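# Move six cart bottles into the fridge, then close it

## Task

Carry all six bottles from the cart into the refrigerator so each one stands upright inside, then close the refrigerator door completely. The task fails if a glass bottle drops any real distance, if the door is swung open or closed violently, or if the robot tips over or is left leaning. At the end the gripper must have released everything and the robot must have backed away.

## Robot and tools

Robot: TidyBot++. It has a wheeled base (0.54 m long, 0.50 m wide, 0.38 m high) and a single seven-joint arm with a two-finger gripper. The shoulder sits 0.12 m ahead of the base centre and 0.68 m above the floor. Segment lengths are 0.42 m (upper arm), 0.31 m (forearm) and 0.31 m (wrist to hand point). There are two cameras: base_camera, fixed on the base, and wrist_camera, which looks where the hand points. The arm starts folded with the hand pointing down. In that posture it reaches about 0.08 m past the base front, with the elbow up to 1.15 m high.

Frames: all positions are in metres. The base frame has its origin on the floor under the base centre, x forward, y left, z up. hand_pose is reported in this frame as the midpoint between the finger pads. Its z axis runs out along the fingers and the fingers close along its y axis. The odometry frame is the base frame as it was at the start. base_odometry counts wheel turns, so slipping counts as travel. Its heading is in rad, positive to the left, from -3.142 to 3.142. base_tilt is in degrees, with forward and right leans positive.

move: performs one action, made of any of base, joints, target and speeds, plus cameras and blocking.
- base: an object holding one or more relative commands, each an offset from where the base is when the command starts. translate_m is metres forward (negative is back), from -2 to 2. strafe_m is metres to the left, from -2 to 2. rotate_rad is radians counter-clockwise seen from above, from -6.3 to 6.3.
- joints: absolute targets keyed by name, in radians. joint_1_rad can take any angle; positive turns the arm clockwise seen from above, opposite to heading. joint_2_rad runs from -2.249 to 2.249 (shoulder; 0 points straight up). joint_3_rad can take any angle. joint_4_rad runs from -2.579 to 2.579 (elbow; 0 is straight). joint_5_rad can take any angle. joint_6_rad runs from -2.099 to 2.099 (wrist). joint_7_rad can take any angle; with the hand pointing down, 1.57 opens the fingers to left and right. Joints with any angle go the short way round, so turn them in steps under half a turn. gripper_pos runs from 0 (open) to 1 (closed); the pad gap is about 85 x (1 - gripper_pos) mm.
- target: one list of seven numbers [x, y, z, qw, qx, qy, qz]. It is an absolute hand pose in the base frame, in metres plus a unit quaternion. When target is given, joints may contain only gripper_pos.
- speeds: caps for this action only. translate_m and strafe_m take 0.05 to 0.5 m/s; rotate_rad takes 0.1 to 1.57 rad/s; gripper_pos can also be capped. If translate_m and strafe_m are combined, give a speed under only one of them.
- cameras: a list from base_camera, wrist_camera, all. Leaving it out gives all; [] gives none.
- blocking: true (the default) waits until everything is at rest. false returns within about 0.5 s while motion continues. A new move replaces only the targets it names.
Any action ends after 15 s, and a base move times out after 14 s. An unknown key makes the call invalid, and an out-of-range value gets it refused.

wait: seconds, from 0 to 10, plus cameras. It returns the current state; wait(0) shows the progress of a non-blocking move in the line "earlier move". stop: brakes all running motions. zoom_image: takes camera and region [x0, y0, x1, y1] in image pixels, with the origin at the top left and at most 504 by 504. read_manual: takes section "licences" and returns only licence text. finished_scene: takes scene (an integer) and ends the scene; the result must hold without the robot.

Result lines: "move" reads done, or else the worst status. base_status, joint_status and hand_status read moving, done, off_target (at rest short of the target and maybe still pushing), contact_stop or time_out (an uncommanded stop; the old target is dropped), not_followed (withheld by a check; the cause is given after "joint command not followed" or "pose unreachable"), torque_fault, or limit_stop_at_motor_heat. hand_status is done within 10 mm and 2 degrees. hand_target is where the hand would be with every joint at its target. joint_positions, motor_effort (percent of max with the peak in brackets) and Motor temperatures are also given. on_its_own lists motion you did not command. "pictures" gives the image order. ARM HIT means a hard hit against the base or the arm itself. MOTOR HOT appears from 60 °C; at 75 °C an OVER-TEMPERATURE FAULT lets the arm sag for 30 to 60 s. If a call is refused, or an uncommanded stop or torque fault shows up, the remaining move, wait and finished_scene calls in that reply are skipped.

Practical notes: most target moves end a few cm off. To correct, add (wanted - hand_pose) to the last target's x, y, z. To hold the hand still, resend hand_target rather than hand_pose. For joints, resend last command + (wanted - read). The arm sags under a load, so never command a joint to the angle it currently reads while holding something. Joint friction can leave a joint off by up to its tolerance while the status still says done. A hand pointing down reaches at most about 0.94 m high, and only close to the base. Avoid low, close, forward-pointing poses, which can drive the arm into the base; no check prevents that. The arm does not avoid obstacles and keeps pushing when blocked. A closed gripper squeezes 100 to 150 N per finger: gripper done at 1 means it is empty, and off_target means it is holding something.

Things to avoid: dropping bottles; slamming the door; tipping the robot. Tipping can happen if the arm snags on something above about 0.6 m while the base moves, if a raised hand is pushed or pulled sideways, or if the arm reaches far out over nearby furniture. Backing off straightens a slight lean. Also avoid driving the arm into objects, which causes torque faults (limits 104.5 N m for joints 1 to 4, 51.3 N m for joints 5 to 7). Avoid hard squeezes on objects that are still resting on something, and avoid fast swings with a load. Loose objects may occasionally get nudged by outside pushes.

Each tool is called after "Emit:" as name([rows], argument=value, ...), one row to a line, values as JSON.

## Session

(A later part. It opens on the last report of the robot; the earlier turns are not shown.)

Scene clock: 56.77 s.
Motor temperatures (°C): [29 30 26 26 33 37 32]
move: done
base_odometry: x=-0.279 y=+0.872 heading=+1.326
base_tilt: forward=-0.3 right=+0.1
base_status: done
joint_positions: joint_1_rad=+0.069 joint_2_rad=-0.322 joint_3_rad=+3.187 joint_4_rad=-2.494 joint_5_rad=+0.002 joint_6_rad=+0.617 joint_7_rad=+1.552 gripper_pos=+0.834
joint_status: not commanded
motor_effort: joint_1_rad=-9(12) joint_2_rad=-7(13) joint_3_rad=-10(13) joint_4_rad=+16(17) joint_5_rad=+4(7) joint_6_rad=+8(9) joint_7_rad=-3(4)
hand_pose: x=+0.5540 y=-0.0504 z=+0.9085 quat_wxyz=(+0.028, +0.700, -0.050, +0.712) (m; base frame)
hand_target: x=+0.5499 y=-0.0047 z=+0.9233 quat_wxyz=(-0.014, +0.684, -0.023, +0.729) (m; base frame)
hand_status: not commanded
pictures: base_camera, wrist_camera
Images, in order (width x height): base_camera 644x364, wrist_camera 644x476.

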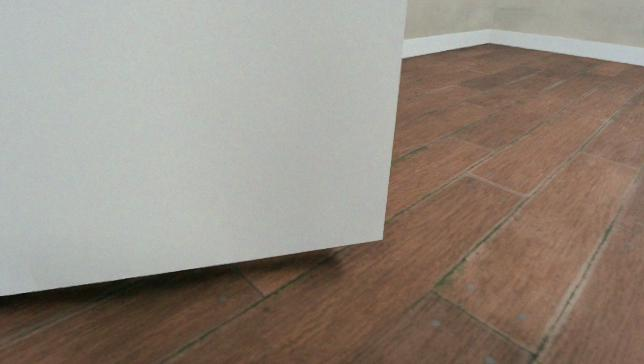

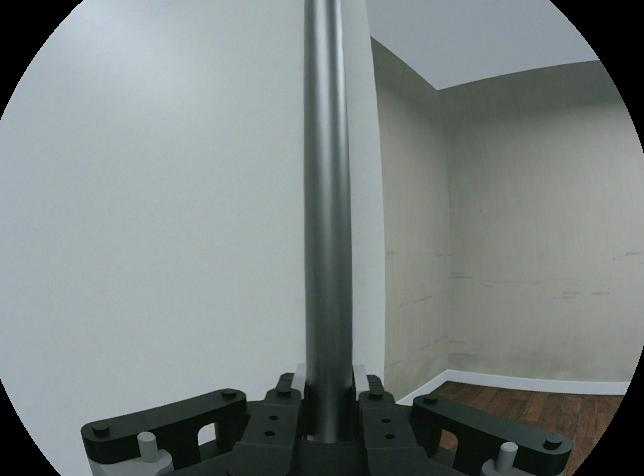

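Emit:
move(base={"translate_m": -0.095, "strafe_m": 0.085, "rotate_rad": -0.2}, speeds={"translate_m": 0.1, "rotate_rad": 0.15}, cameras=["wrist_camera"])

Emit:
move(base={"translate_m": -0.095, "strafe_m": 0.09, "rotate_rad": -0.2}, speeds={"translate_m": 0.1, "rotate_rad": 0.15})

Scene clock: 58.90 s.
Motor temperatures (°C): [29 30 26 26 33 37 32]
move: done
base_odometry: x=-0.385 y=+0.800 heading=+1.127
base_tilt: forward=-0.3 right=+0.1
base_status: done
joint_positions: joint_1_rad=+0.038 joint_2_rad=-0.323 joint_3_rad=+3.171 joint_4_rad=-2.492 joint_5_rad=+0.002 joint_6_rad=+0.618 joint_7_rad=+1.552 gripper_pos=+0.834
joint_status: not commanded
motor_effort: joint_1_rad=-3(11) joint_2_rad=-9(12) joint_3_rad=-3(11) joint_4_rad=+17(19) joint_5_rad=+1(5) joint_6_rad=+9(10) joint_7_rad=-2(4)
hand_pose: x=+0.5558 y=-0.0292 z=+0.9097 quat_wxyz=(+0.014, +0.700, -0.032, +0.714) (m; base frame)
hand_target: x=+0.5499 y=-0.0047 z=+0.9233 quat_wxyz=(-0.014, +0.684, -0.023, +0.729) (m; base frame)
hand_status: not commanded
pictures: wrist_camera
Images, in order (width x height): wrist_camera 644x476.

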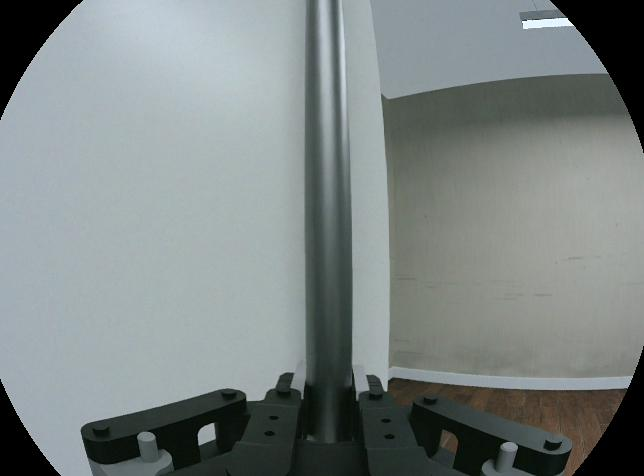

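Scene clock: 60.97 s.
Motor temperatures (°C): [29 30 26 26 33 37 32]
move: done
base_odometry: x=-0.507 y=+0.753 heading=+0.926
base_tilt: forward=-0.3 right=+0.1
base_status: done
joint_positions: joint_1_rad=+0.023 joint_2_rad=-0.325 joint_3_rad=+3.151 joint_4_rad=-2.493 joint_5_rad=+0.002 joint_6_rad=+0.619 joint_7_rad=+1.552 gripper_pos=+0.834
joint_status: not commanded
motor_effort: joint_1_rad=+0(3) joint_2_rad=-7(12) joint_3_rad=+0(4) joint_4_rad=+18(19) joint_5_rad=-1(3) joint_6_rad=+9(10) joint_7_rad=-1(3)
hand_pose: x=+0.5559 y=-0.0128 z=+0.9106 quat_wxyz=(+0.004, +0.699, -0.018, +0.715) (m; base frame)
hand_target: x=+0.5499 y=-0.0047 z=+0.9233 quat_wxyz=(-0.014, +0.684, -0.023, +0.729) (m; base frame)
hand_status: not commanded
pictures: base_camera, wrist_camera
Images, in order (width x height): base_camera 644x364, wrist_camera 644x476.

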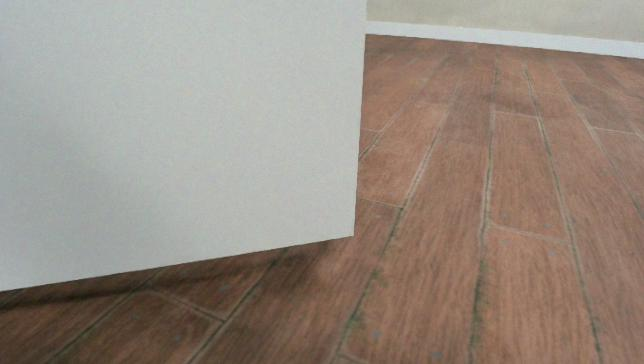

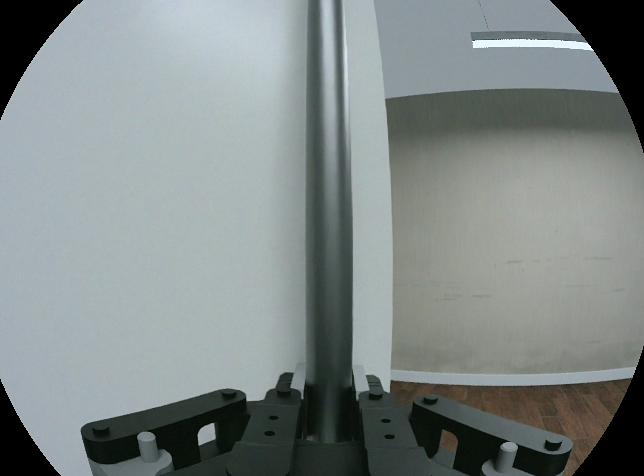

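Emit:
move(base={"translate_m": -0.115, "strafe_m": 0.13, "rotate_rad": -0.25}, speeds={"translate_m": 0.12, "rotate_rad": 0.17}, cameras=["wrist_camera"])

Emit:
move(base={"translate_m": -0.115, "strafe_m": 0.125, "rotate_rad": -0.25}, speeds={"translate_m": 0.12, "rotate_rad": 0.17})

Scene clock: 63.73 s.
Motor temperatures (°C): [29 30 26 26 33 37 32]
move: done
base_odometry: x=-0.680 y=+0.739 heading=+0.675
base_tilt: forward=-0.3 right=+0.1
base_status: done
joint_positions: joint_1_rad=+0.020 joint_2_rad=-0.328 joint_3_rad=+3.145 joint_4_rad=-2.494 joint_5_rad=+0.002 joint_6_rad=+0.619 joint_7_rad=+1.552 gripper_pos=+0.834
joint_status: not commanded
motor_effort: joint_1_rad=+2(4) joint_2_rad=-6(11) joint_3_rad=+3(5) joint_4_rad=+17(20) joint_5_rad=-3(4) joint_6_rad=+9(10) joint_7_rad=-2(2)
hand_pose: x=+0.5550 y=-0.0090 z=+0.9115 quat_wxyz=(+0.001, +0.698, -0.015, +0.716) (m; base frame)
hand_target: x=+0.5499 y=-0.0047 z=+0.9233 quat_wxyz=(-0.014, +0.684, -0.023, +0.729) (m; base frame)
hand_status: not commanded
pictures: wrist_camera
Images, in order (width x height): wrist_camera 644x476.

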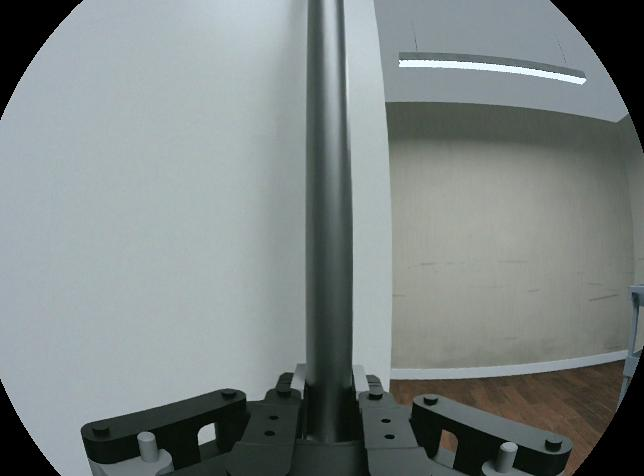

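Scene clock: 65.80 s.
Motor temperatures (°C): [29 30 26 26 33 37 32]
move: done
base_odometry: x=-0.848 y=+0.765 heading=+0.425
base_tilt: forward=-0.3 right=+0.1
base_status: done
joint_positions: joint_1_rad=+0.011 joint_2_rad=-0.333 joint_3_rad=+3.137 joint_4_rad=-2.497 joint_5_rad=+0.002 joint_6_rad=+0.620 joint_7_rad=+1.552 gripper_pos=+0.834
joint_status: not commanded
motor_effort: joint_1_rad=-2(6) joint_2_rad=-6(10) joint_3_rad=-2(7) joint_4_rad=+18(20) joint_5_rad=+0(6) joint_6_rad=+8(10) joint_7_rad=-2(3)
hand_pose: x=+0.5531 y=-0.0012 z=+0.9120 quat_wxyz=(-0.004, +0.697, -0.008, +0.717) (m; base frame)
hand_target: x=+0.5499 y=-0.0047 z=+0.9233 quat_wxyz=(-0.014, +0.684, -0.023, +0.729) (m; base frame)
hand_status: not commanded
pictures: base_camera, wrist_camera
Images, in order (width x height): base_camera 644x364, wrist_camera 644x476.

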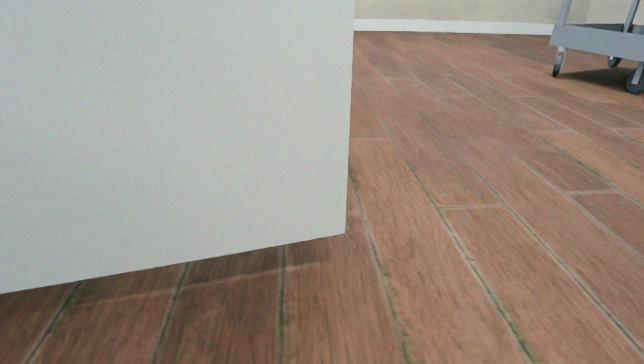

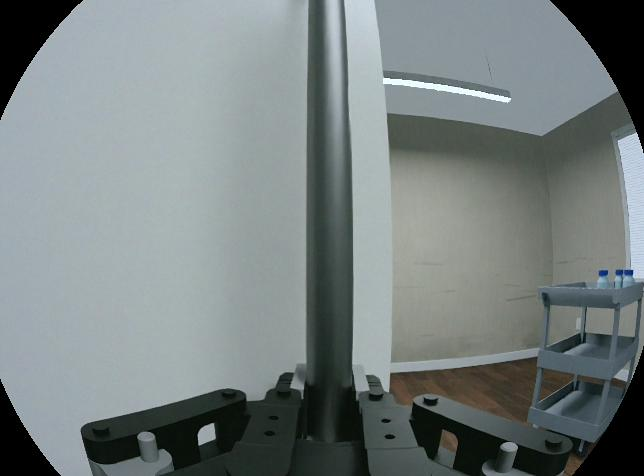

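Emit:
move(base={"translate_m": -0.115, "strafe_m": 0.12, "rotate_rad": -0.25}, speeds={"translate_m": 0.12, "rotate_rad": 0.17}, cameras=["wrist_camera"])

Emit:
move(base={"translate_m": -0.115, "strafe_m": 0.12, "rotate_rad": -0.25}, speeds={"translate_m": 0.12, "rotate_rad": 0.17}, cameras=["wrist_camera"])

Emit:
move(joints={"gripper_pos": 0.2}, cameras=[])

Emit:
move(base={"translate_m": -0.2})

Scene clock: 68.43 s.
Motor temperatures (°C): [29 30 26 26 33 37 32]
move: done
base_odometry: x=-1.002 y=+0.827 heading=+0.176
base_tilt: forward=-0.3 right=+0.1
base_status: done
joint_positions: joint_1_rad=-0.002 joint_2_rad=-0.312 joint_3_rad=+3.128 joint_4_rad=-2.481 joint_5_rad=+0.003 joint_6_rad=+0.621 joint_7_rad=+1.552 gripper_pos=+0.835
joint_status: not commanded
motor_effort: joint_1_rad=+4(7) joint_2_rad=-12(18) joint_3_rad=+4(8) joint_4_rad=+14(20) joint_5_rad=-4(6) joint_6_rad=+8(10) joint_7_rad=-1(2)
hand_pose: x=+0.5605 y=+0.0094 z=+0.9124 quat_wxyz=(-0.010, +0.699, +0.002, +0.715) (m; base frame)
hand_target: x=+0.5499 y=-0.0047 z=+0.9233 quat_wxyz=(-0.014, +0.684, -0.023, +0.729) (m; base frame)
hand_status: not commanded
pictures: wrist_camera
Images, in order (width x height): wrist_camera 644x476.

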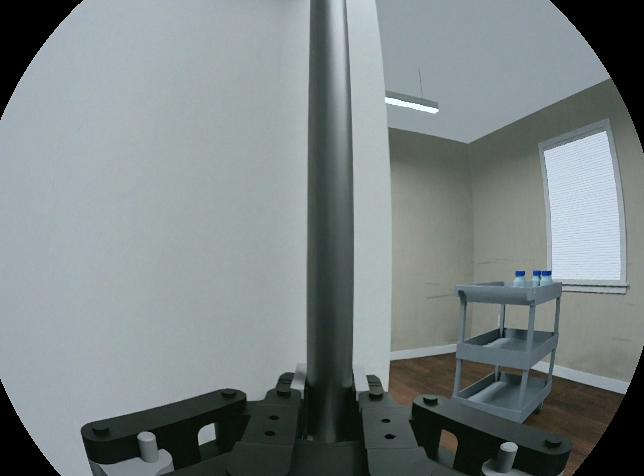

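Scene clock: 70.53 s.
Motor temperatures (°C): [29 30 26 26 33 37 32]
move: done
base_odometry: x=-1.136 y=+0.925 heading=-0.073
base_tilt: forward=-0.3 right=+0.1
base_status: done
joint_positions: joint_1_rad=+0.017 joint_2_rad=-0.357 joint_3_rad=+3.138 joint_4_rad=-2.522 joint_5_rad=+0.000 joint_6_rad=+0.621 joint_7_rad=+1.552 gripper_pos=+0.999
joint_status: not commanded
on_its_own: gripper_pos moved +0.164 to your old target +1.000
motor_effort: joint_1_rad=+0(9) joint_2_rad=-4(41) joint_3_rad=+0(9) joint_4_rad=+18(22) joint_5_rad=+0(8) joint_6_rad=+9(10) joint_7_rad=+0(2)
hand_pose: x=+0.5435 y=-0.0038 z=+0.9086 quat_wxyz=(-0.002, +0.697, -0.011, +0.717) (m; base frame)
hand_target: x=+0.5499 y=-0.0047 z=+0.9233 quat_wxyz=(-0.014, +0.684, -0.023, +0.729) (m; base frame)
hand_status: not commanded
pictures: wrist_camera
Images, in order (width x height): wrist_camera 644x476.

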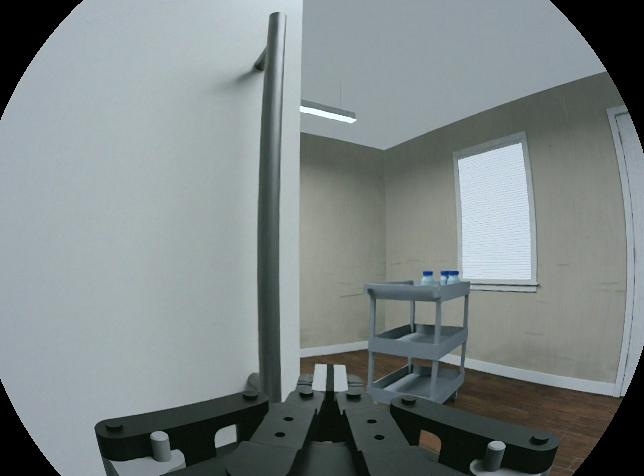

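Scene clock: 71.53 s.
Motor temperatures (°C): [29 30 26 26 33 37 32]
move: done
base_odometry: x=-1.136 y=+0.925 heading=-0.073
base_tilt: forward=-0.3 right=+0.1
base_status: not commanded
joint_positions: joint_1_rad=+0.017 joint_2_rad=-0.357 joint_3_rad=+3.138 joint_4_rad=-2.522 joint_5_rad=+0.000 joint_6_rad=+0.621 joint_7_rad=+1.552 gripper_pos=+0.200
joint_status: all done
motor_effort: joint_1_rad=+0(2) joint_2_rad=-4(5) joint_3_rad=+1(1) joint_4_rad=+18(19) joint_5_rad=+0(1) joint_6_rad=+8(9) joint_7_rad=+1(1)
hand_pose: x=+0.5435 y=-0.0038 z=+0.9086 quat_wxyz=(-0.002, +0.697, -0.011, +0.717) (m; base frame)
hand_target: x=+0.5499 y=-0.0047 z=+0.9233 quat_wxyz=(-0.014, +0.684, -0.023, +0.729) (m; base frame)
hand_status: not commanded
pictures: none
No camera images: "cameras" was empty.

Scene clock: 73.17 s.
Motor temperatures (°C): [29 30 26 26 33 37 32]
move: done
base_odometry: x=-1.336 y=+0.940 heading=-0.074
base_tilt: forward=-0.3 right=+0.1
base_status: done
joint_positions: joint_1_rad=+0.017 joint_2_rad=-0.353 joint_3_rad=+3.138 joint_4_rad=-2.522 joint_5_rad=+0.000 joint_6_rad=+0.621 joint_7_rad=+1.552 gripper_pos=+0.200
joint_status: not commanded
motor_effort: joint_1_rad=+1(1) joint_2_rad=-4(7) joint_3_rad=+0(1) joint_4_rad=+18(19) joint_5_rad=+0(1) joint_6_rad=+8(9) joint_7_rad=+1(1)
hand_pose: x=+0.5446 y=-0.0039 z=+0.9066 quat_wxyz=(-0.002, +0.699, -0.011, +0.715) (m; base frame)
hand_target: x=+0.5499 y=-0.0047 z=+0.9233 quat_wxyz=(-0.014, +0.684, -0.023, +0.729) (m; base frame)
hand_status: not commanded
pictures: base_camera, wrist_camera
Images, in order (width x height): base_camera 644x364, wrist_camera 644x476.

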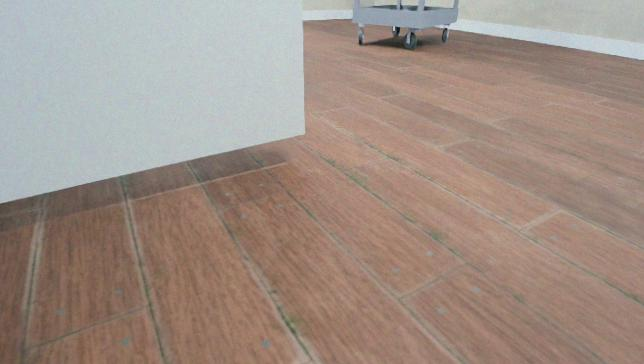

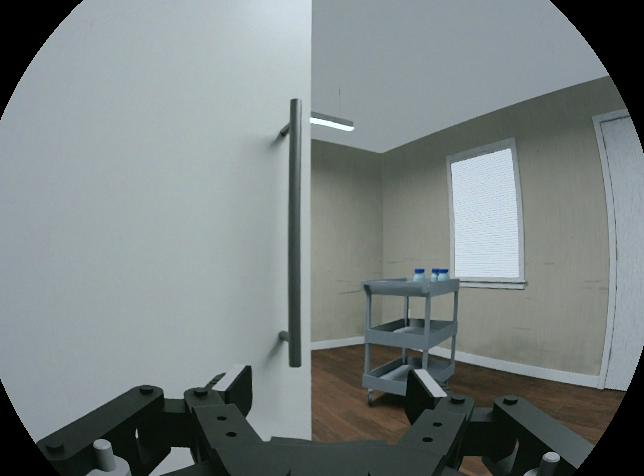

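Emit:
move(base={"strafe_m": -0.5}, cameras=[])

Emit:
move(base={"translate_m": 1.31}, cameras=[])

Emit:
move(base={"rotate_rad": 1.92}, joints={"gripper_pos": 0.0})

Scene clock: 77.23 s.
Motor temperatures (°C): [29 30 26 26 33 37 32]
move: done
base_odometry: x=-1.373 y=+0.441 heading=-0.075
base_tilt: forward=-0.3 right=+0.1
base_status: done
joint_positions: joint_1_rad=+0.017 joint_2_rad=-0.353 joint_3_rad=+3.138 joint_4_rad=-2.522 joint_5_rad=+0.000 joint_6_rad=+0.621 joint_7_rad=+1.552 gripper_pos=+0.200
joint_status: not commanded
motor_effort: joint_1_rad=+0(1) joint_2_rad=-4(6) joint_3_rad=+0(3) joint_4_rad=+18(18) joint_5_rad=+0(1) joint_6_rad=+8(9) joint_7_rad=+0(1)
hand_pose: x=+0.5446 y=-0.0039 z=+0.9066 quat_wxyz=(-0.002, +0.699, -0.011, +0.715) (m; base frame)
hand_target: x=+0.5499 y=-0.0047 z=+0.9233 quat_wxyz=(-0.014, +0.684, -0.023, +0.729) (m; base frame)
hand_status: not commanded
pictures: none
No camera images: "cameras" was empty.

Scene clock: 81.20 s.
Motor temperatures (°C): [29 30 26 26 33 37 32]
move: done
base_odometry: x=-0.066 y=+0.343 heading=-0.075
base_tilt: forward=-0.3 right=+0.1
base_status: done
joint_positions: joint_1_rad=+0.017 joint_2_rad=-0.349 joint_3_rad=+3.138 joint_4_rad=-2.522 joint_5_rad=+0.000 joint_6_rad=+0.621 joint_7_rad=+1.552 gripper_pos=+0.200
joint_status: not commanded
motor_effort: joint_1_rad=+0(2) joint_2_rad=-5(7) joint_3_rad=+1(1) joint_4_rad=+18(19) joint_5_rad=+0(1) joint_6_rad=+8(9) joint_7_rad=+0(1)
hand_pose: x=+0.5454 y=-0.0039 z=+0.9050 quat_wxyz=(-0.002, +0.700, -0.011, +0.714) (m; base frame)
hand_target: x=+0.5499 y=-0.0047 z=+0.9233 quat_wxyz=(-0.014, +0.684, -0.023, +0.729) (m; base frame)
hand_status: not commanded
pictures: none
No camera images: "cameras" was empty.

Scene clock: 83.70 s.
Motor temperatures (°C): [29 30 26 26 33 37 32]
move: done
base_odometry: x=-0.066 y=+0.343 heading=+1.844
base_tilt: forward=-0.3 right=+0.1
base_status: done
joint_positions: joint_1_rad=+0.017 joint_2_rad=-0.349 joint_3_rad=+3.138 joint_4_rad=-2.522 joint_5_rad=+0.000 joint_6_rad=+0.621 joint_7_rad=+1.552 gripper_pos=+0.000
joint_status: all done
motor_effort: joint_1_rad=+1(2) joint_2_rad=-5(6) joint_3_rad=+1(2) joint_4_rad=+18(18) joint_5_rad=+0(2) joint_6_rad=+8(9) joint_7_rad=+0(1)
hand_pose: x=+0.5454 y=-0.0039 z=+0.9050 quat_wxyz=(-0.002, +0.700, -0.011, +0.714) (m; base frame)
hand_target: x=+0.5499 y=-0.0047 z=+0.9233 quat_wxyz=(-0.014, +0.684, -0.023, +0.729) (m; base frame)
hand_status: not commanded
pictures: base_camera, wrist_camera
Images, in order (width x height): base_camera 644x364, wrist_camera 644x476.

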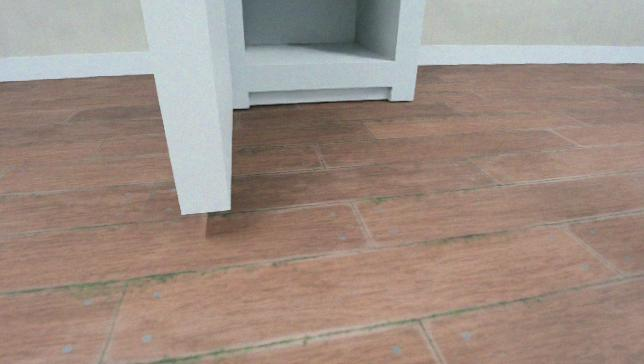

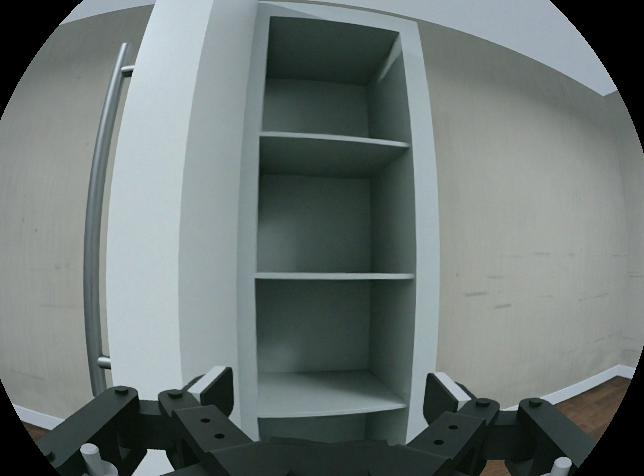

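Emit:
move(base={"rotate_rad": -1.844}, joints={"joint_1_rad": 0.0, "joint_2_rad": -0.3, "joint_4_rad": -1.7, "joint_6_rad": -0.8})

Scene clock: 89.23 s.
Motor temperatures (°C): [29 30 26 26 33 37 32]
move: done
base_odometry: x=-0.066 y=+0.343 heading=+0.001
base_tilt: forward=-0.3 right=+0.1
base_status: done
joint_positions: joint_1_rad=+0.008 joint_2_rad=-0.315 joint_3_rad=+3.139 joint_4_rad=-1.739 joint_5_rad=+0.000 joint_6_rad=-0.737 joint_7_rad=+1.552 gripper_pos=+0.000
joint_status: all done
motor_effort: joint_1_rad=+0(3) joint_2_rad=-8(10) joint_3_rad=+1(3) joint_4_rad=+20(21) joint_5_rad=-1(1) joint_6_rad=+6(9) joint_7_rad=+1(1)
hand_pose: x=+0.5582 y=-0.0010 z=+0.9546 quat_wxyz=(-0.003, +0.882, -0.011, +0.471) (m; base frame)
hand_target: x=+0.5561 y=+0.0026 z=+0.9540 quat_wxyz=(-0.013, +0.891, -0.022, +0.453) (m; base frame)
hand_status: not commanded
pictures: base_camera, wrist_camera
Images, in order (width x height): base_camera 644x364, wrist_camera 644x476.

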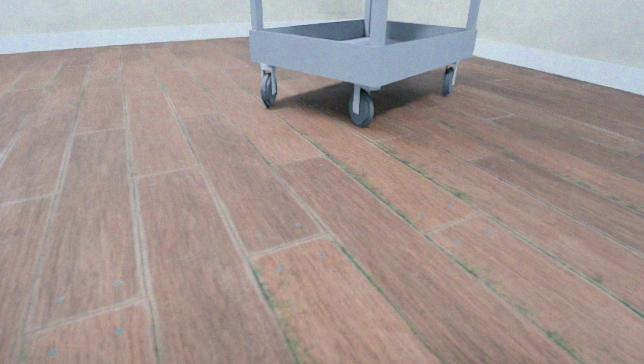

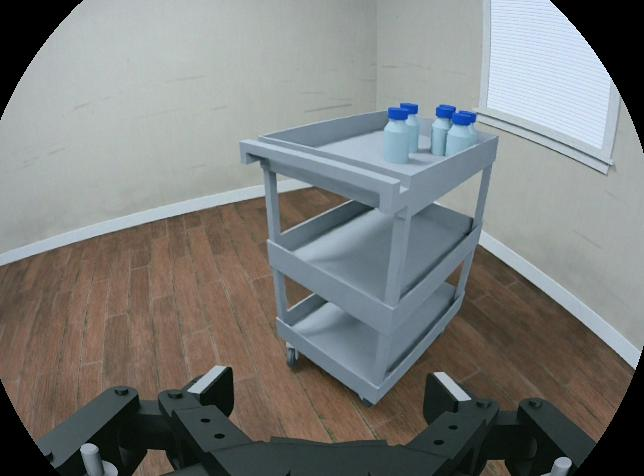

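Emit:
move(base={"strafe_m": -0.79}, cameras=[])

Emit:
move(base={"translate_m": 0.60}, cameras=[])

Emit:
move(base={"rotate_rad": 0.8})

Scene clock: 98.13 s.
Motor temperatures (°C): [29 30 26 26 33 37 32]
move: done
base_odometry: x=-0.066 y=-0.447 heading=+0.000
base_tilt: forward=-0.3 right=+0.1
base_status: done
joint_positions: joint_1_rad=+0.007 joint_2_rad=-0.315 joint_3_rad=+3.139 joint_4_rad=-1.739 joint_5_rad=+0.000 joint_6_rad=-0.739 joint_7_rad=+1.552 gripper_pos=+0.000
joint_status: not commanded
motor_effort: joint_1_rad=+1(2) joint_2_rad=-8(9) joint_3_rad=+1(3) joint_4_rad=+20(20) joint_5_rad=+0(1) joint_6_rad=+7(8) joint_7_rad=+0(1)
hand_pose: x=+0.5577 y=-0.0006 z=+0.9540 quat_wxyz=(-0.003, +0.883, -0.011, +0.470) (m; base frame)
hand_target: x=+0.5561 y=+0.0026 z=+0.9540 quat_wxyz=(-0.013, +0.891, -0.022, +0.453) (m; base frame)
hand_status: not commanded
pictures: none
No camera images: "cameras" was empty.

Scene clock: 100.70 s.
Motor temperatures (°C): [29 30 26 26 33 37 32]
move: done
base_odometry: x=+0.535 y=-0.448 heading=-0.001
base_tilt: forward=-0.3 right=+0.1
base_status: done
joint_positions: joint_1_rad=+0.007 joint_2_rad=-0.307 joint_3_rad=+3.139 joint_4_rad=-1.738 joint_5_rad=+0.000 joint_6_rad=-0.741 joint_7_rad=+1.552 gripper_pos=+0.000
joint_status: not commanded
motor_effort: joint_1_rad=+1(1) joint_2_rad=-7(10) joint_3_rad=+1(1) joint_4_rad=+20(21) joint_5_rad=+1(1) joint_6_rad=+7(8) joint_7_rad=+0(1)
hand_pose: x=+0.5599 y=-0.0006 z=+0.9503 quat_wxyz=(-0.003, +0.885, -0.011, +0.466) (m; base frame)
hand_target: x=+0.5561 y=+0.0026 z=+0.9540 quat_wxyz=(-0.013, +0.891, -0.022, +0.453) (m; base frame)
hand_status: not commanded
pictures: none
No camera images: "cameras" was empty.

Scene clock: 102.40 s.
Motor temperatures (°C): [29 30 26 26 33 37 32]
move: done
base_odometry: x=+0.535 y=-0.448 heading=+0.798
base_tilt: forward=-0.3 right=+0.1
base_status: done
joint_positions: joint_1_rad=+0.003 joint_2_rad=-0.307 joint_3_rad=+3.139 joint_4_rad=-1.738 joint_5_rad=+0.000 joint_6_rad=-0.741 joint_7_rad=+1.552 gripper_pos=+0.000
joint_status: not commanded
motor_effort: joint_1_rad=+1(2) joint_2_rad=-8(9) joint_3_rad=+0(3) joint_4_rad=+20(20) joint_5_rad=+0(1) joint_6_rad=+7(7) joint_7_rad=+0(1)
hand_pose: x=+0.5599 y=+0.0015 z=+0.9503 quat_wxyz=(-0.004, +0.885, -0.009, +0.466) (m; base frame)
hand_target: x=+0.5561 y=+0.0026 z=+0.9540 quat_wxyz=(-0.013, +0.891, -0.022, +0.453) (m; base frame)
hand_status: not commanded
pictures: base_camera, wrist_camera
Images, in order (width x height): base_camera 644x364, wrist_camera 644x476.

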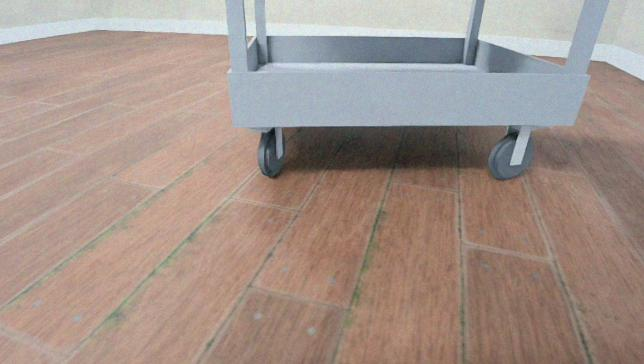

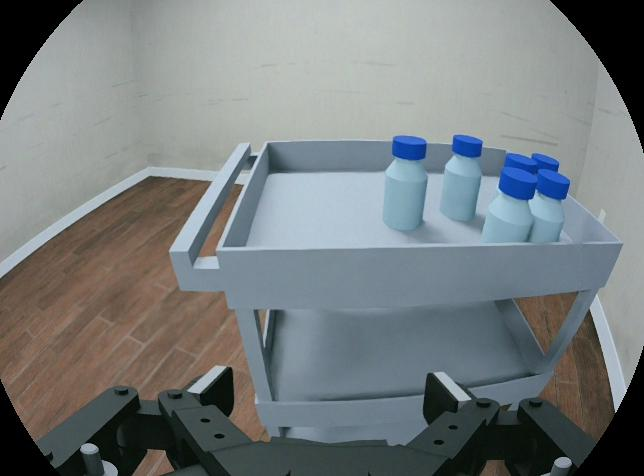

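Emit:
zoom_image(camera="wrist_camera", region=[370, 110, 630, 300])

Scaled by 1.938.

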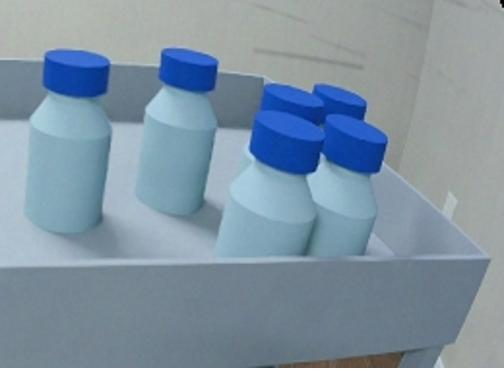

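Emit:
move(base={"strafe_m": 0.064, "translate_m": 0.20}, joints={"joint_1_rad": 0.35, "joint_2_rad": -0.112, "joint_3_rad": 3.14, "joint_4_rad": -1.647, "joint_5_rad": 0, "joint_6_rad": -0.734, "joint_7_rad": 1.57}, speeds={"translate_m": 0.2})

Scene clock: 109.37 s.
Motor temperatures (°C): [29 30 26 26 33 37 32]
move: done
base_odometry: x=+0.628 y=-0.259 heading=+0.799
base_tilt: forward=-0.3 right=+0.1
base_status: done
joint_positions: joint_1_rad=+0.338 joint_2_rad=-0.126 joint_3_rad=+3.139 joint_4_rad=-1.687 joint_5_rad=+0.000 joint_6_rad=-0.741 joint_7_rad=+1.552 gripper_pos=+0.000
joint_status: all done
motor_effort: joint_1_rad=+1(2) joint_2_rad=-12(16) joint_3_rad=+0(2) joint_4_rad=+20(21) joint_5_rad=-1(1) joint_6_rad=+6(8) joint_7_rad=+0(1)
hand_pose: x=+0.5850 y=-0.1611 z=+0.8946 quat_wxyz=(+0.064, +0.899, -0.161, +0.403) (m; base frame)
hand_target: x=+0.5947 y=-0.1713 z=+0.9111 quat_wxyz=(+0.073, +0.893, -0.157, +0.416) (m; base frame)
hand_status: not commanded
pictures: base_camera, wrist_camera
Images, in order (width x height): base_camera 644x364, wrist_camera 644x476.

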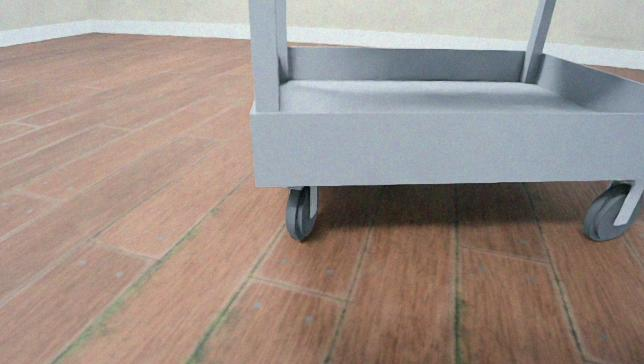

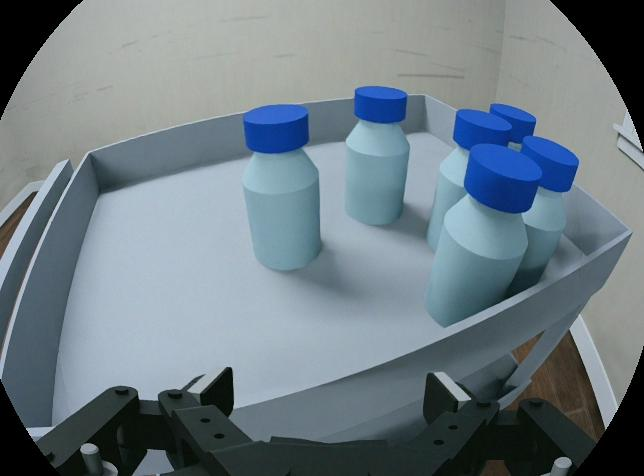

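Emit:
move(base={"strafe_m": 0.004, "translate_m": 0.097}, speeds={"translate_m": 0.15}, cameras=["wrist_camera"])

Emit:
move(joints={"joint_1_rad": 0.35, "joint_2_rad": 0.115, "joint_4_rad": -1.551, "joint_6_rad": -0.638}, cameras=["wrist_camera"])

Scene clock: 116.60 s.
Motor temperatures (°C): [29 30 26 26 33 37 32]
move: done
base_odometry: x=+0.693 y=-0.187 heading=+0.800
base_tilt: forward=-0.3 right=+0.1
base_status: done
joint_positions: joint_1_rad=+0.340 joint_2_rad=-0.119 joint_3_rad=+3.139 joint_4_rad=-1.685 joint_5_rad=+0.000 joint_6_rad=-0.741 joint_7_rad=+1.552 gripper_pos=+0.000
joint_status: not commanded
motor_effort: joint_1_rad=+0(1) joint_2_rad=-13(16) joint_3_rad=+0(1) joint_4_rad=+20(20) joint_5_rad=+0(1) joint_6_rad=+6(7) joint_7_rad=+0(1)
hand_pose: x=+0.5866 y=-0.1624 z=+0.8924 quat_wxyz=(+0.064, +0.900, -0.162, +0.400) (m; base frame)
hand_target: x=+0.5947 y=-0.1713 z=+0.9111 quat_wxyz=(+0.073, +0.893, -0.157, +0.416) (m; base frame)
hand_status: not commanded
pictures: wrist_camera
Images, in order (width x height): wrist_camera 644x476.

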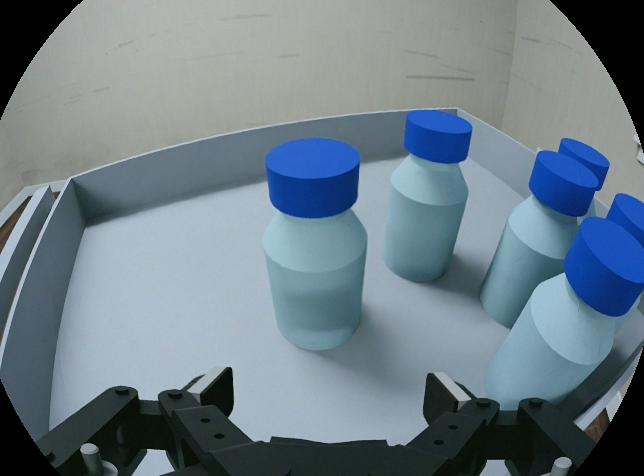

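Scene clock: 118.10 s.
Motor temperatures (°C): [29 30 26 26 33 37 32]
move: done
base_odometry: x=+0.693 y=-0.187 heading=+0.800
base_tilt: forward=-0.3 right=+0.1
base_status: not commanded
joint_positions: joint_1_rad=+0.340 joint_2_rad=+0.100 joint_3_rad=+3.139 joint_4_rad=-1.591 joint_5_rad=+0.000 joint_6_rad=-0.686 joint_7_rad=+1.552 gripper_pos=+0.000
joint_status: all done
motor_effort: joint_1_rad=+1(2) joint_2_rad=-19(23) joint_3_rad=+0(1) joint_4_rad=+19(21) joint_5_rad=+0(1) joint_6_rad=+6(7) joint_7_rad=+0(1)
hand_pose: x=+0.6570 y=-0.1872 z=+0.8383 quat_wxyz=(+0.059, +0.913, -0.165, +0.369) (m; base frame)
hand_target: x=+0.6764 y=-0.2011 z=+0.8616 quat_wxyz=(+0.070, +0.900, -0.159, +0.401) (m; base frame)
hand_status: not commanded
pictures: wrist_camera
Images, in order (width x height): wrist_camera 644x476.

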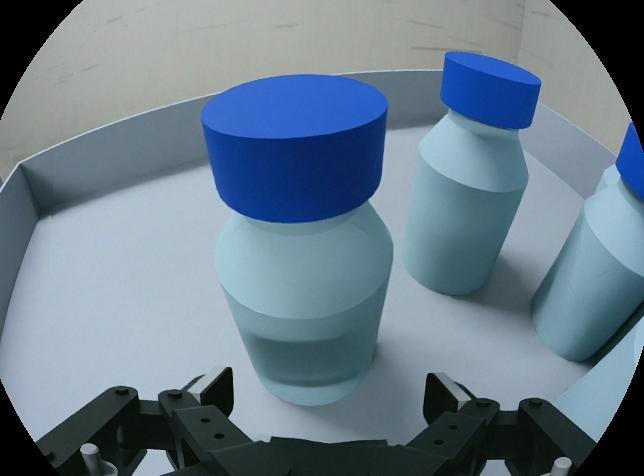

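Emit:
move(base={"strafe_m": 0.003, "translate_m": 0.01}, speeds={"translate_m": 0.1}, cameras=["wrist_camera"])

Emit:
move(joints={"gripper_pos": 0.4}, cameras=["wrist_camera"])

Scene clock: 119.93 s.
Motor temperatures (°C): [29 30 26 26 33 37 32]
move: done
base_odometry: x=+0.698 y=-0.178 heading=+0.799
base_tilt: forward=-0.3 right=+0.1
base_status: done
joint_positions: joint_1_rad=+0.342 joint_2_rad=+0.103 joint_3_rad=+3.139 joint_4_rad=-1.589 joint_5_rad=+0.000 joint_6_rad=-0.683 joint_7_rad=+1.552 gripper_pos=+0.000
joint_status: not commanded
motor_effort: joint_1_rad=+1(2) joint_2_rad=-21(24) joint_3_rad=+0(2) joint_4_rad=+19(20) joint_5_rad=+0(1) joint_6_rad=+6(7) joint_7_rad=+0(1)
hand_pose: x=+0.6582 y=-0.1890 z=+0.8381 quat_wxyz=(+0.059, +0.913, -0.166, +0.369) (m; base frame)
hand_target: x=+0.6764 y=-0.2011 z=+0.8616 quat_wxyz=(+0.070, +0.900, -0.159, +0.401) (m; base frame)
hand_status: not commanded
pictures: wrist_camera
Images, in order (width x height): wrist_camera 644x476.

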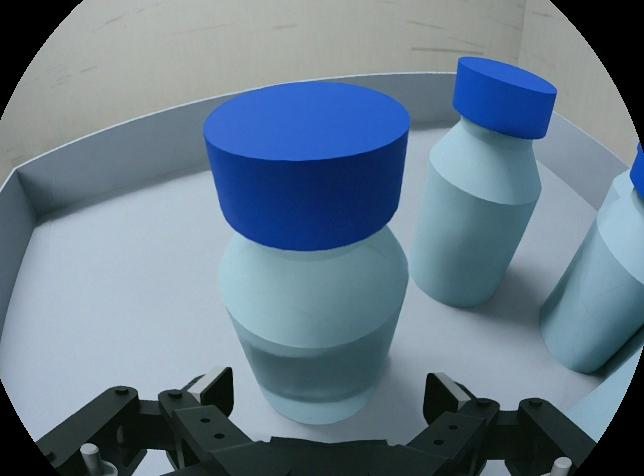

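Scene clock: 120.70 s.
Motor temperatures (°C): [29 30 26 26 33 37 32]
move: done
base_odometry: x=+0.698 y=-0.178 heading=+0.799
base_tilt: forward=-0.3 right=+0.1
base_status: not commanded
joint_positions: joint_1_rad=+0.342 joint_2_rad=+0.103 joint_3_rad=+3.139 joint_4_rad=-1.589 joint_5_rad=+0.000 joint_6_rad=-0.683 joint_7_rad=+1.552 gripper_pos=+0.400
joint_status: all done
motor_effort: joint_1_rad=+1(3) joint_2_rad=-20(21) joint_3_rad=+0(2) joint_4_rad=+20(20) joint_5_rad=+1(1) joint_6_rad=+7(7) joint_7_rad=+0(1)
hand_pose: x=+0.6582 y=-0.1890 z=+0.8381 quat_wxyz=(+0.059, +0.913, -0.166, +0.369) (m; base frame)
hand_target: x=+0.6764 y=-0.2011 z=+0.8616 quat_wxyz=(+0.070, +0.900, -0.159, +0.401) (m; base frame)
hand_status: not commanded
pictures: wrist_camera
Images, in order (width x height): wrist_camera 644x476.

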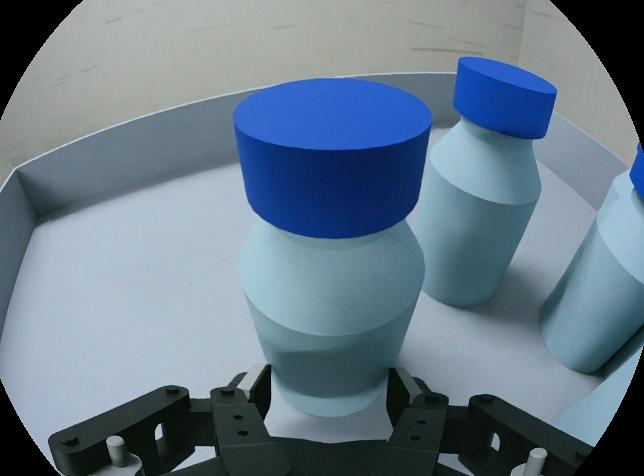

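Emit:
move(joints={"gripper_pos": 0.6}, cameras=["wrist_camera"])

Scene clock: 122.00 s.
Motor temperatures (°C): [29 30 26 26 33 37 32]
move: done
base_odometry: x=+0.698 y=-0.178 heading=+0.799
base_tilt: forward=-0.3 right=+0.1
base_status: not commanded
joint_positions: joint_1_rad=+0.342 joint_2_rad=+0.103 joint_3_rad=+3.139 joint_4_rad=-1.589 joint_5_rad=+0.000 joint_6_rad=-0.683 joint_7_rad=+1.552 gripper_pos=+0.600
joint_status: all done
motor_effort: joint_1_rad=+0(1) joint_2_rad=-20(21) joint_3_rad=+0(1) joint_4_rad=+20(20) joint_5_rad=+1(1) joint_6_rad=+7(7) joint_7_rad=+0(1)
hand_pose: x=+0.6582 y=-0.1890 z=+0.8381 quat_wxyz=(+0.059, +0.913, -0.166, +0.369) (m; base frame)
hand_target: x=+0.6764 y=-0.2011 z=+0.8616 quat_wxyz=(+0.070, +0.900, -0.159, +0.401) (m; base frame)
hand_status: not commanded
pictures: wrist_camera
Images, in order (width x height): wrist_camera 644x476.

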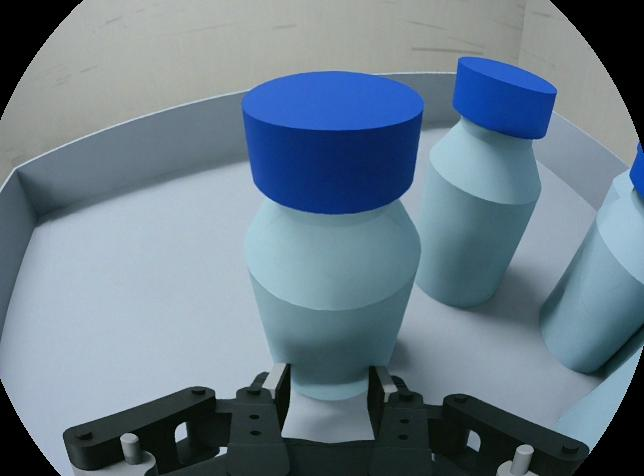

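Emit:
move(joints={"gripper_pos": 0.0}, cameras=[])

Emit:
move(base={"strafe_m": -0.02, "translate_m": 0.045}, speeds={"translate_m": 0.1}, cameras=["wrist_camera"])

Scene clock: 123.37 s.
Motor temperatures (°C): [29 30 26 26 33 37 32]
move: done
base_odometry: x=+0.698 y=-0.178 heading=+0.799
base_tilt: forward=-0.3 right=+0.1
base_status: not commanded
joint_positions: joint_1_rad=+0.342 joint_2_rad=+0.103 joint_3_rad=+3.139 joint_4_rad=-1.589 joint_5_rad=+0.000 joint_6_rad=-0.681 joint_7_rad=+1.552 gripper_pos=+0.000
joint_status: all done
motor_effort: joint_1_rad=+1(1) joint_2_rad=-20(21) joint_3_rad=+0(1) joint_4_rad=+19(20) joint_5_rad=+0(1) joint_6_rad=+6(6) joint_7_rad=+0(1)
hand_pose: x=+0.6586 y=-0.1892 z=+0.8386 quat_wxyz=(+0.060, +0.912, -0.166, +0.370) (m; base frame)
hand_target: x=+0.6764 y=-0.2011 z=+0.8616 quat_wxyz=(+0.070, +0.900, -0.159, +0.401) (m; base frame)
hand_status: not commanded
pictures: none
No camera images: "cameras" was empty.

Scene clock: 124.40 s.
Motor temperatures (°C): [29 30 26 26 33 37 32]
move: done
base_odometry: x=+0.744 y=-0.159 heading=+0.800
base_tilt: forward=-0.3 right=+0.1
base_status: done
joint_positions: joint_1_rad=+0.342 joint_2_rad=+0.103 joint_3_rad=+3.139 joint_4_rad=-1.588 joint_5_rad=+0.000 joint_6_rad=-0.681 joint_7_rad=+1.552 gripper_pos=+0.000
joint_status: not commanded
motor_effort: joint_1_rad=+1(2) joint_2_rad=-19(22) joint_3_rad=+1(2) joint_4_rad=+19(20) joint_5_rad=+0(1) joint_6_rad=+6(7) joint_7_rad=+0(1)
hand_pose: x=+0.6587 y=-0.1895 z=+0.8393 quat_wxyz=(+0.060, +0.912, -0.166, +0.371) (m; base frame)
hand_target: x=+0.6764 y=-0.2011 z=+0.8616 quat_wxyz=(+0.070, +0.900, -0.159, +0.401) (m; base frame)
hand_status: not commanded
pictures: wrist_camera
Images, in order (width x height): wrist_camera 644x476.

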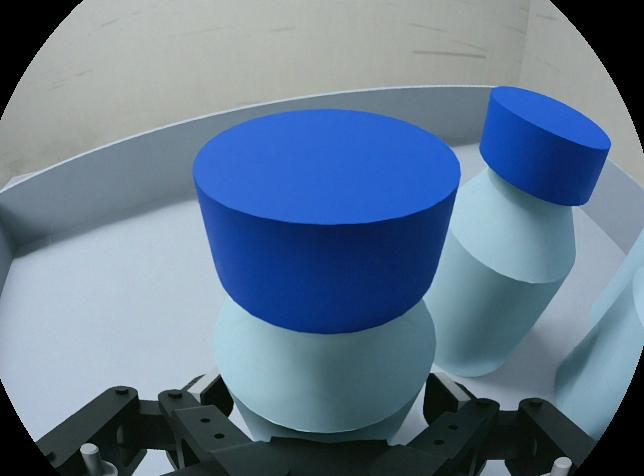

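Emit:
move(joints={"gripper_pos": 0.4}, cameras=["wrist_camera"])

Scene clock: 125.40 s.
Motor temperatures (°C): [29 30 26 26 33 37 32]
move: off_target
base_odometry: x=+0.744 y=-0.159 heading=+0.800
base_tilt: forward=-0.3 right=+0.1
base_status: not commanded
joint_positions: joint_1_rad=+0.343 joint_2_rad=+0.102 joint_3_rad=+3.139 joint_4_rad=-1.587 joint_5_rad=+0.000 joint_6_rad=-0.680 joint_7_rad=+1.552 gripper_pos=+0.243
joint_status: gripper_pos off_target (ended at +0.243, target +0.400)
motor_effort: joint_1_rad=+1(2) joint_2_rad=-21(21) joint_3_rad=+0(2) joint_4_rad=+20(20) joint_5_rad=+0(1) joint_6_rad=+6(6) joint_7_rad=+0(1)
hand_pose: x=+0.6590 y=-0.1897 z=+0.8402 quat_wxyz=(+0.060, +0.911, -0.166, +0.372) (m; base frame)
hand_target: x=+0.6764 y=-0.2011 z=+0.8616 quat_wxyz=(+0.070, +0.900, -0.159, +0.401) (m; base frame)
hand_status: not commanded
pictures: wrist_camera
Images, in order (width x height): wrist_camera 644x476.

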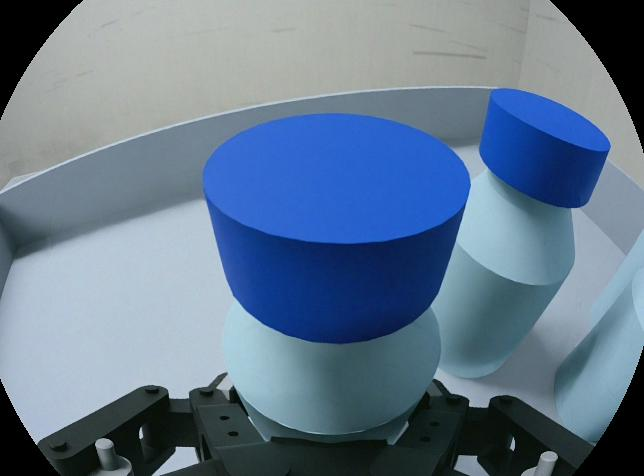

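Emit:
move(joints={"gripper_pos": 0.5}, cameras=[])

Emit:
move(joints={"joint_2_rad": 0.063, "joint_4_rad": -1.256, "joint_6_rad": -0.985}, cameras=["wrist_camera"])

Emit:
move(base={"translate_m": -0.5}, speeds={"translate_m": 0.3}, cameras=["wrist_camera"])

Scene clock: 130.83 s.
Motor temperatures (°C): [29 30 26 26 33 37 32]
move: off_target
base_odometry: x=+0.744 y=-0.159 heading=+0.800
base_tilt: forward=-0.3 right=+0.1
base_status: not commanded
joint_positions: joint_1_rad=+0.343 joint_2_rad=+0.102 joint_3_rad=+3.139 joint_4_rad=-1.587 joint_5_rad=+0.000 joint_6_rad=-0.680 joint_7_rad=+1.552 gripper_pos=+0.243
joint_status: gripper_pos off_target (ended at +0.243, target +0.500)
motor_effort: joint_1_rad=+1(1) joint_2_rad=-20(21) joint_3_rad=+0(1) joint_4_rad=+20(20) joint_5_rad=+0(1) joint_6_rad=+5(7) joint_7_rad=+0(0)
hand_pose: x=+0.6590 y=-0.1897 z=+0.8402 quat_wxyz=(+0.060, +0.911, -0.166, +0.372) (m; base frame)
hand_target: x=+0.6764 y=-0.2011 z=+0.8616 quat_wxyz=(+0.070, +0.900, -0.159, +0.401) (m; base frame)
hand_status: not commanded
pictures: none
No camera images: "cameras" was empty.

Scene clock: 132.50 s.
Motor temperatures (°C): [29 30 26 26 33 37 32]
move: done
base_odometry: x=+0.744 y=-0.159 heading=+0.800
base_tilt: forward=-0.3 right=+0.1
base_status: not commanded
joint_positions: joint_1_rad=+0.343 joint_2_rad=+0.081 joint_3_rad=+3.139 joint_4_rad=-1.310 joint_5_rad=+0.000 joint_6_rad=-0.934 joint_7_rad=+1.552 gripper_pos=+0.243
joint_status: all done
motor_effort: joint_1_rad=+0(1) joint_2_rad=-22(26) joint_3_rad=+0(1) joint_4_rad=+22(24) joint_5_rad=+0(1) joint_6_rad=+7(9) joint_7_rad=+0(1)
hand_pose: x=+0.6570 y=-0.1889 z=+0.9447 quat_wxyz=(+0.063, +0.903, -0.164, +0.392) (m; base frame)
hand_target: x=+0.6479 y=-0.1907 z=+0.9717 quat_wxyz=(+0.070, +0.900, -0.159, +0.401) (m; base frame)
hand_status: not commanded
pictures: wrist_camera
Images, in order (width x height): wrist_camera 644x476.

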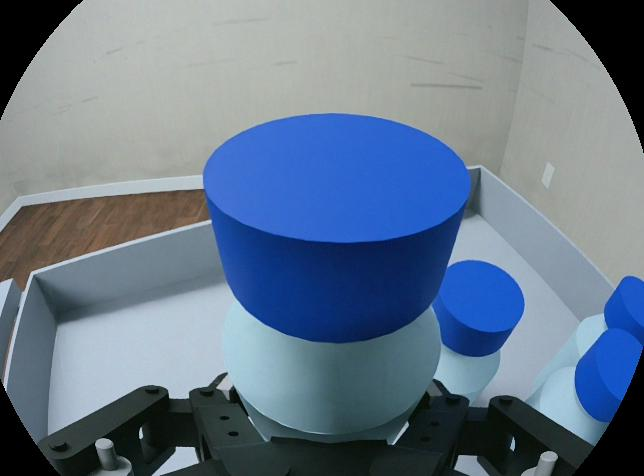

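Scene clock: 135.00 s.
Motor temperatures (°C): [29 30 26 26 33 37 32]
move: done
base_odometry: x=+0.396 y=-0.518 heading=+0.800
base_tilt: forward=-0.3 right=+0.1
base_status: done
joint_positions: joint_1_rad=+0.344 joint_2_rad=+0.069 joint_3_rad=+3.139 joint_4_rad=-1.309 joint_5_rad=+0.000 joint_6_rad=-0.941 joint_7_rad=+1.552 gripper_pos=+0.243
joint_status: not commanded
motor_effort: joint_1_rad=+1(4) joint_2_rad=-23(28) joint_3_rad=+0(3) joint_4_rad=+22(23) joint_5_rad=-1(1) joint_6_rad=+8(9) joint_7_rad=+0(1)
hand_pose: x=+0.6526 y=-0.1883 z=+0.9498 quat_wxyz=(+0.064, +0.902, -0.165, +0.395) (m; base frame)
hand_target: x=+0.6479 y=-0.1907 z=+0.9717 quat_wxyz=(+0.070, +0.900, -0.159, +0.401) (m; base frame)
hand_status: not commanded
pictures: wrist_camera
Images, in order (width x height): wrist_camera 644x476.

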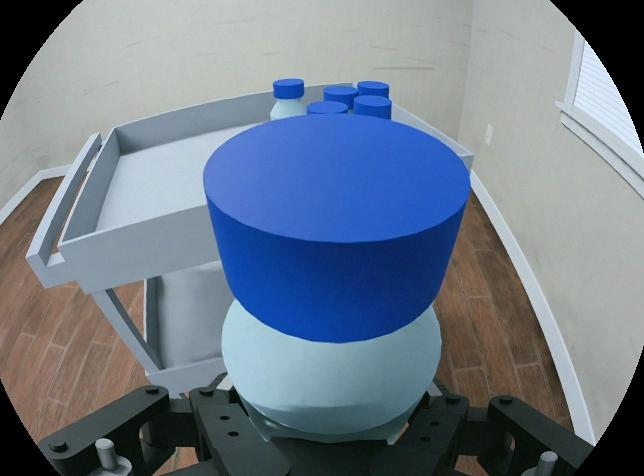

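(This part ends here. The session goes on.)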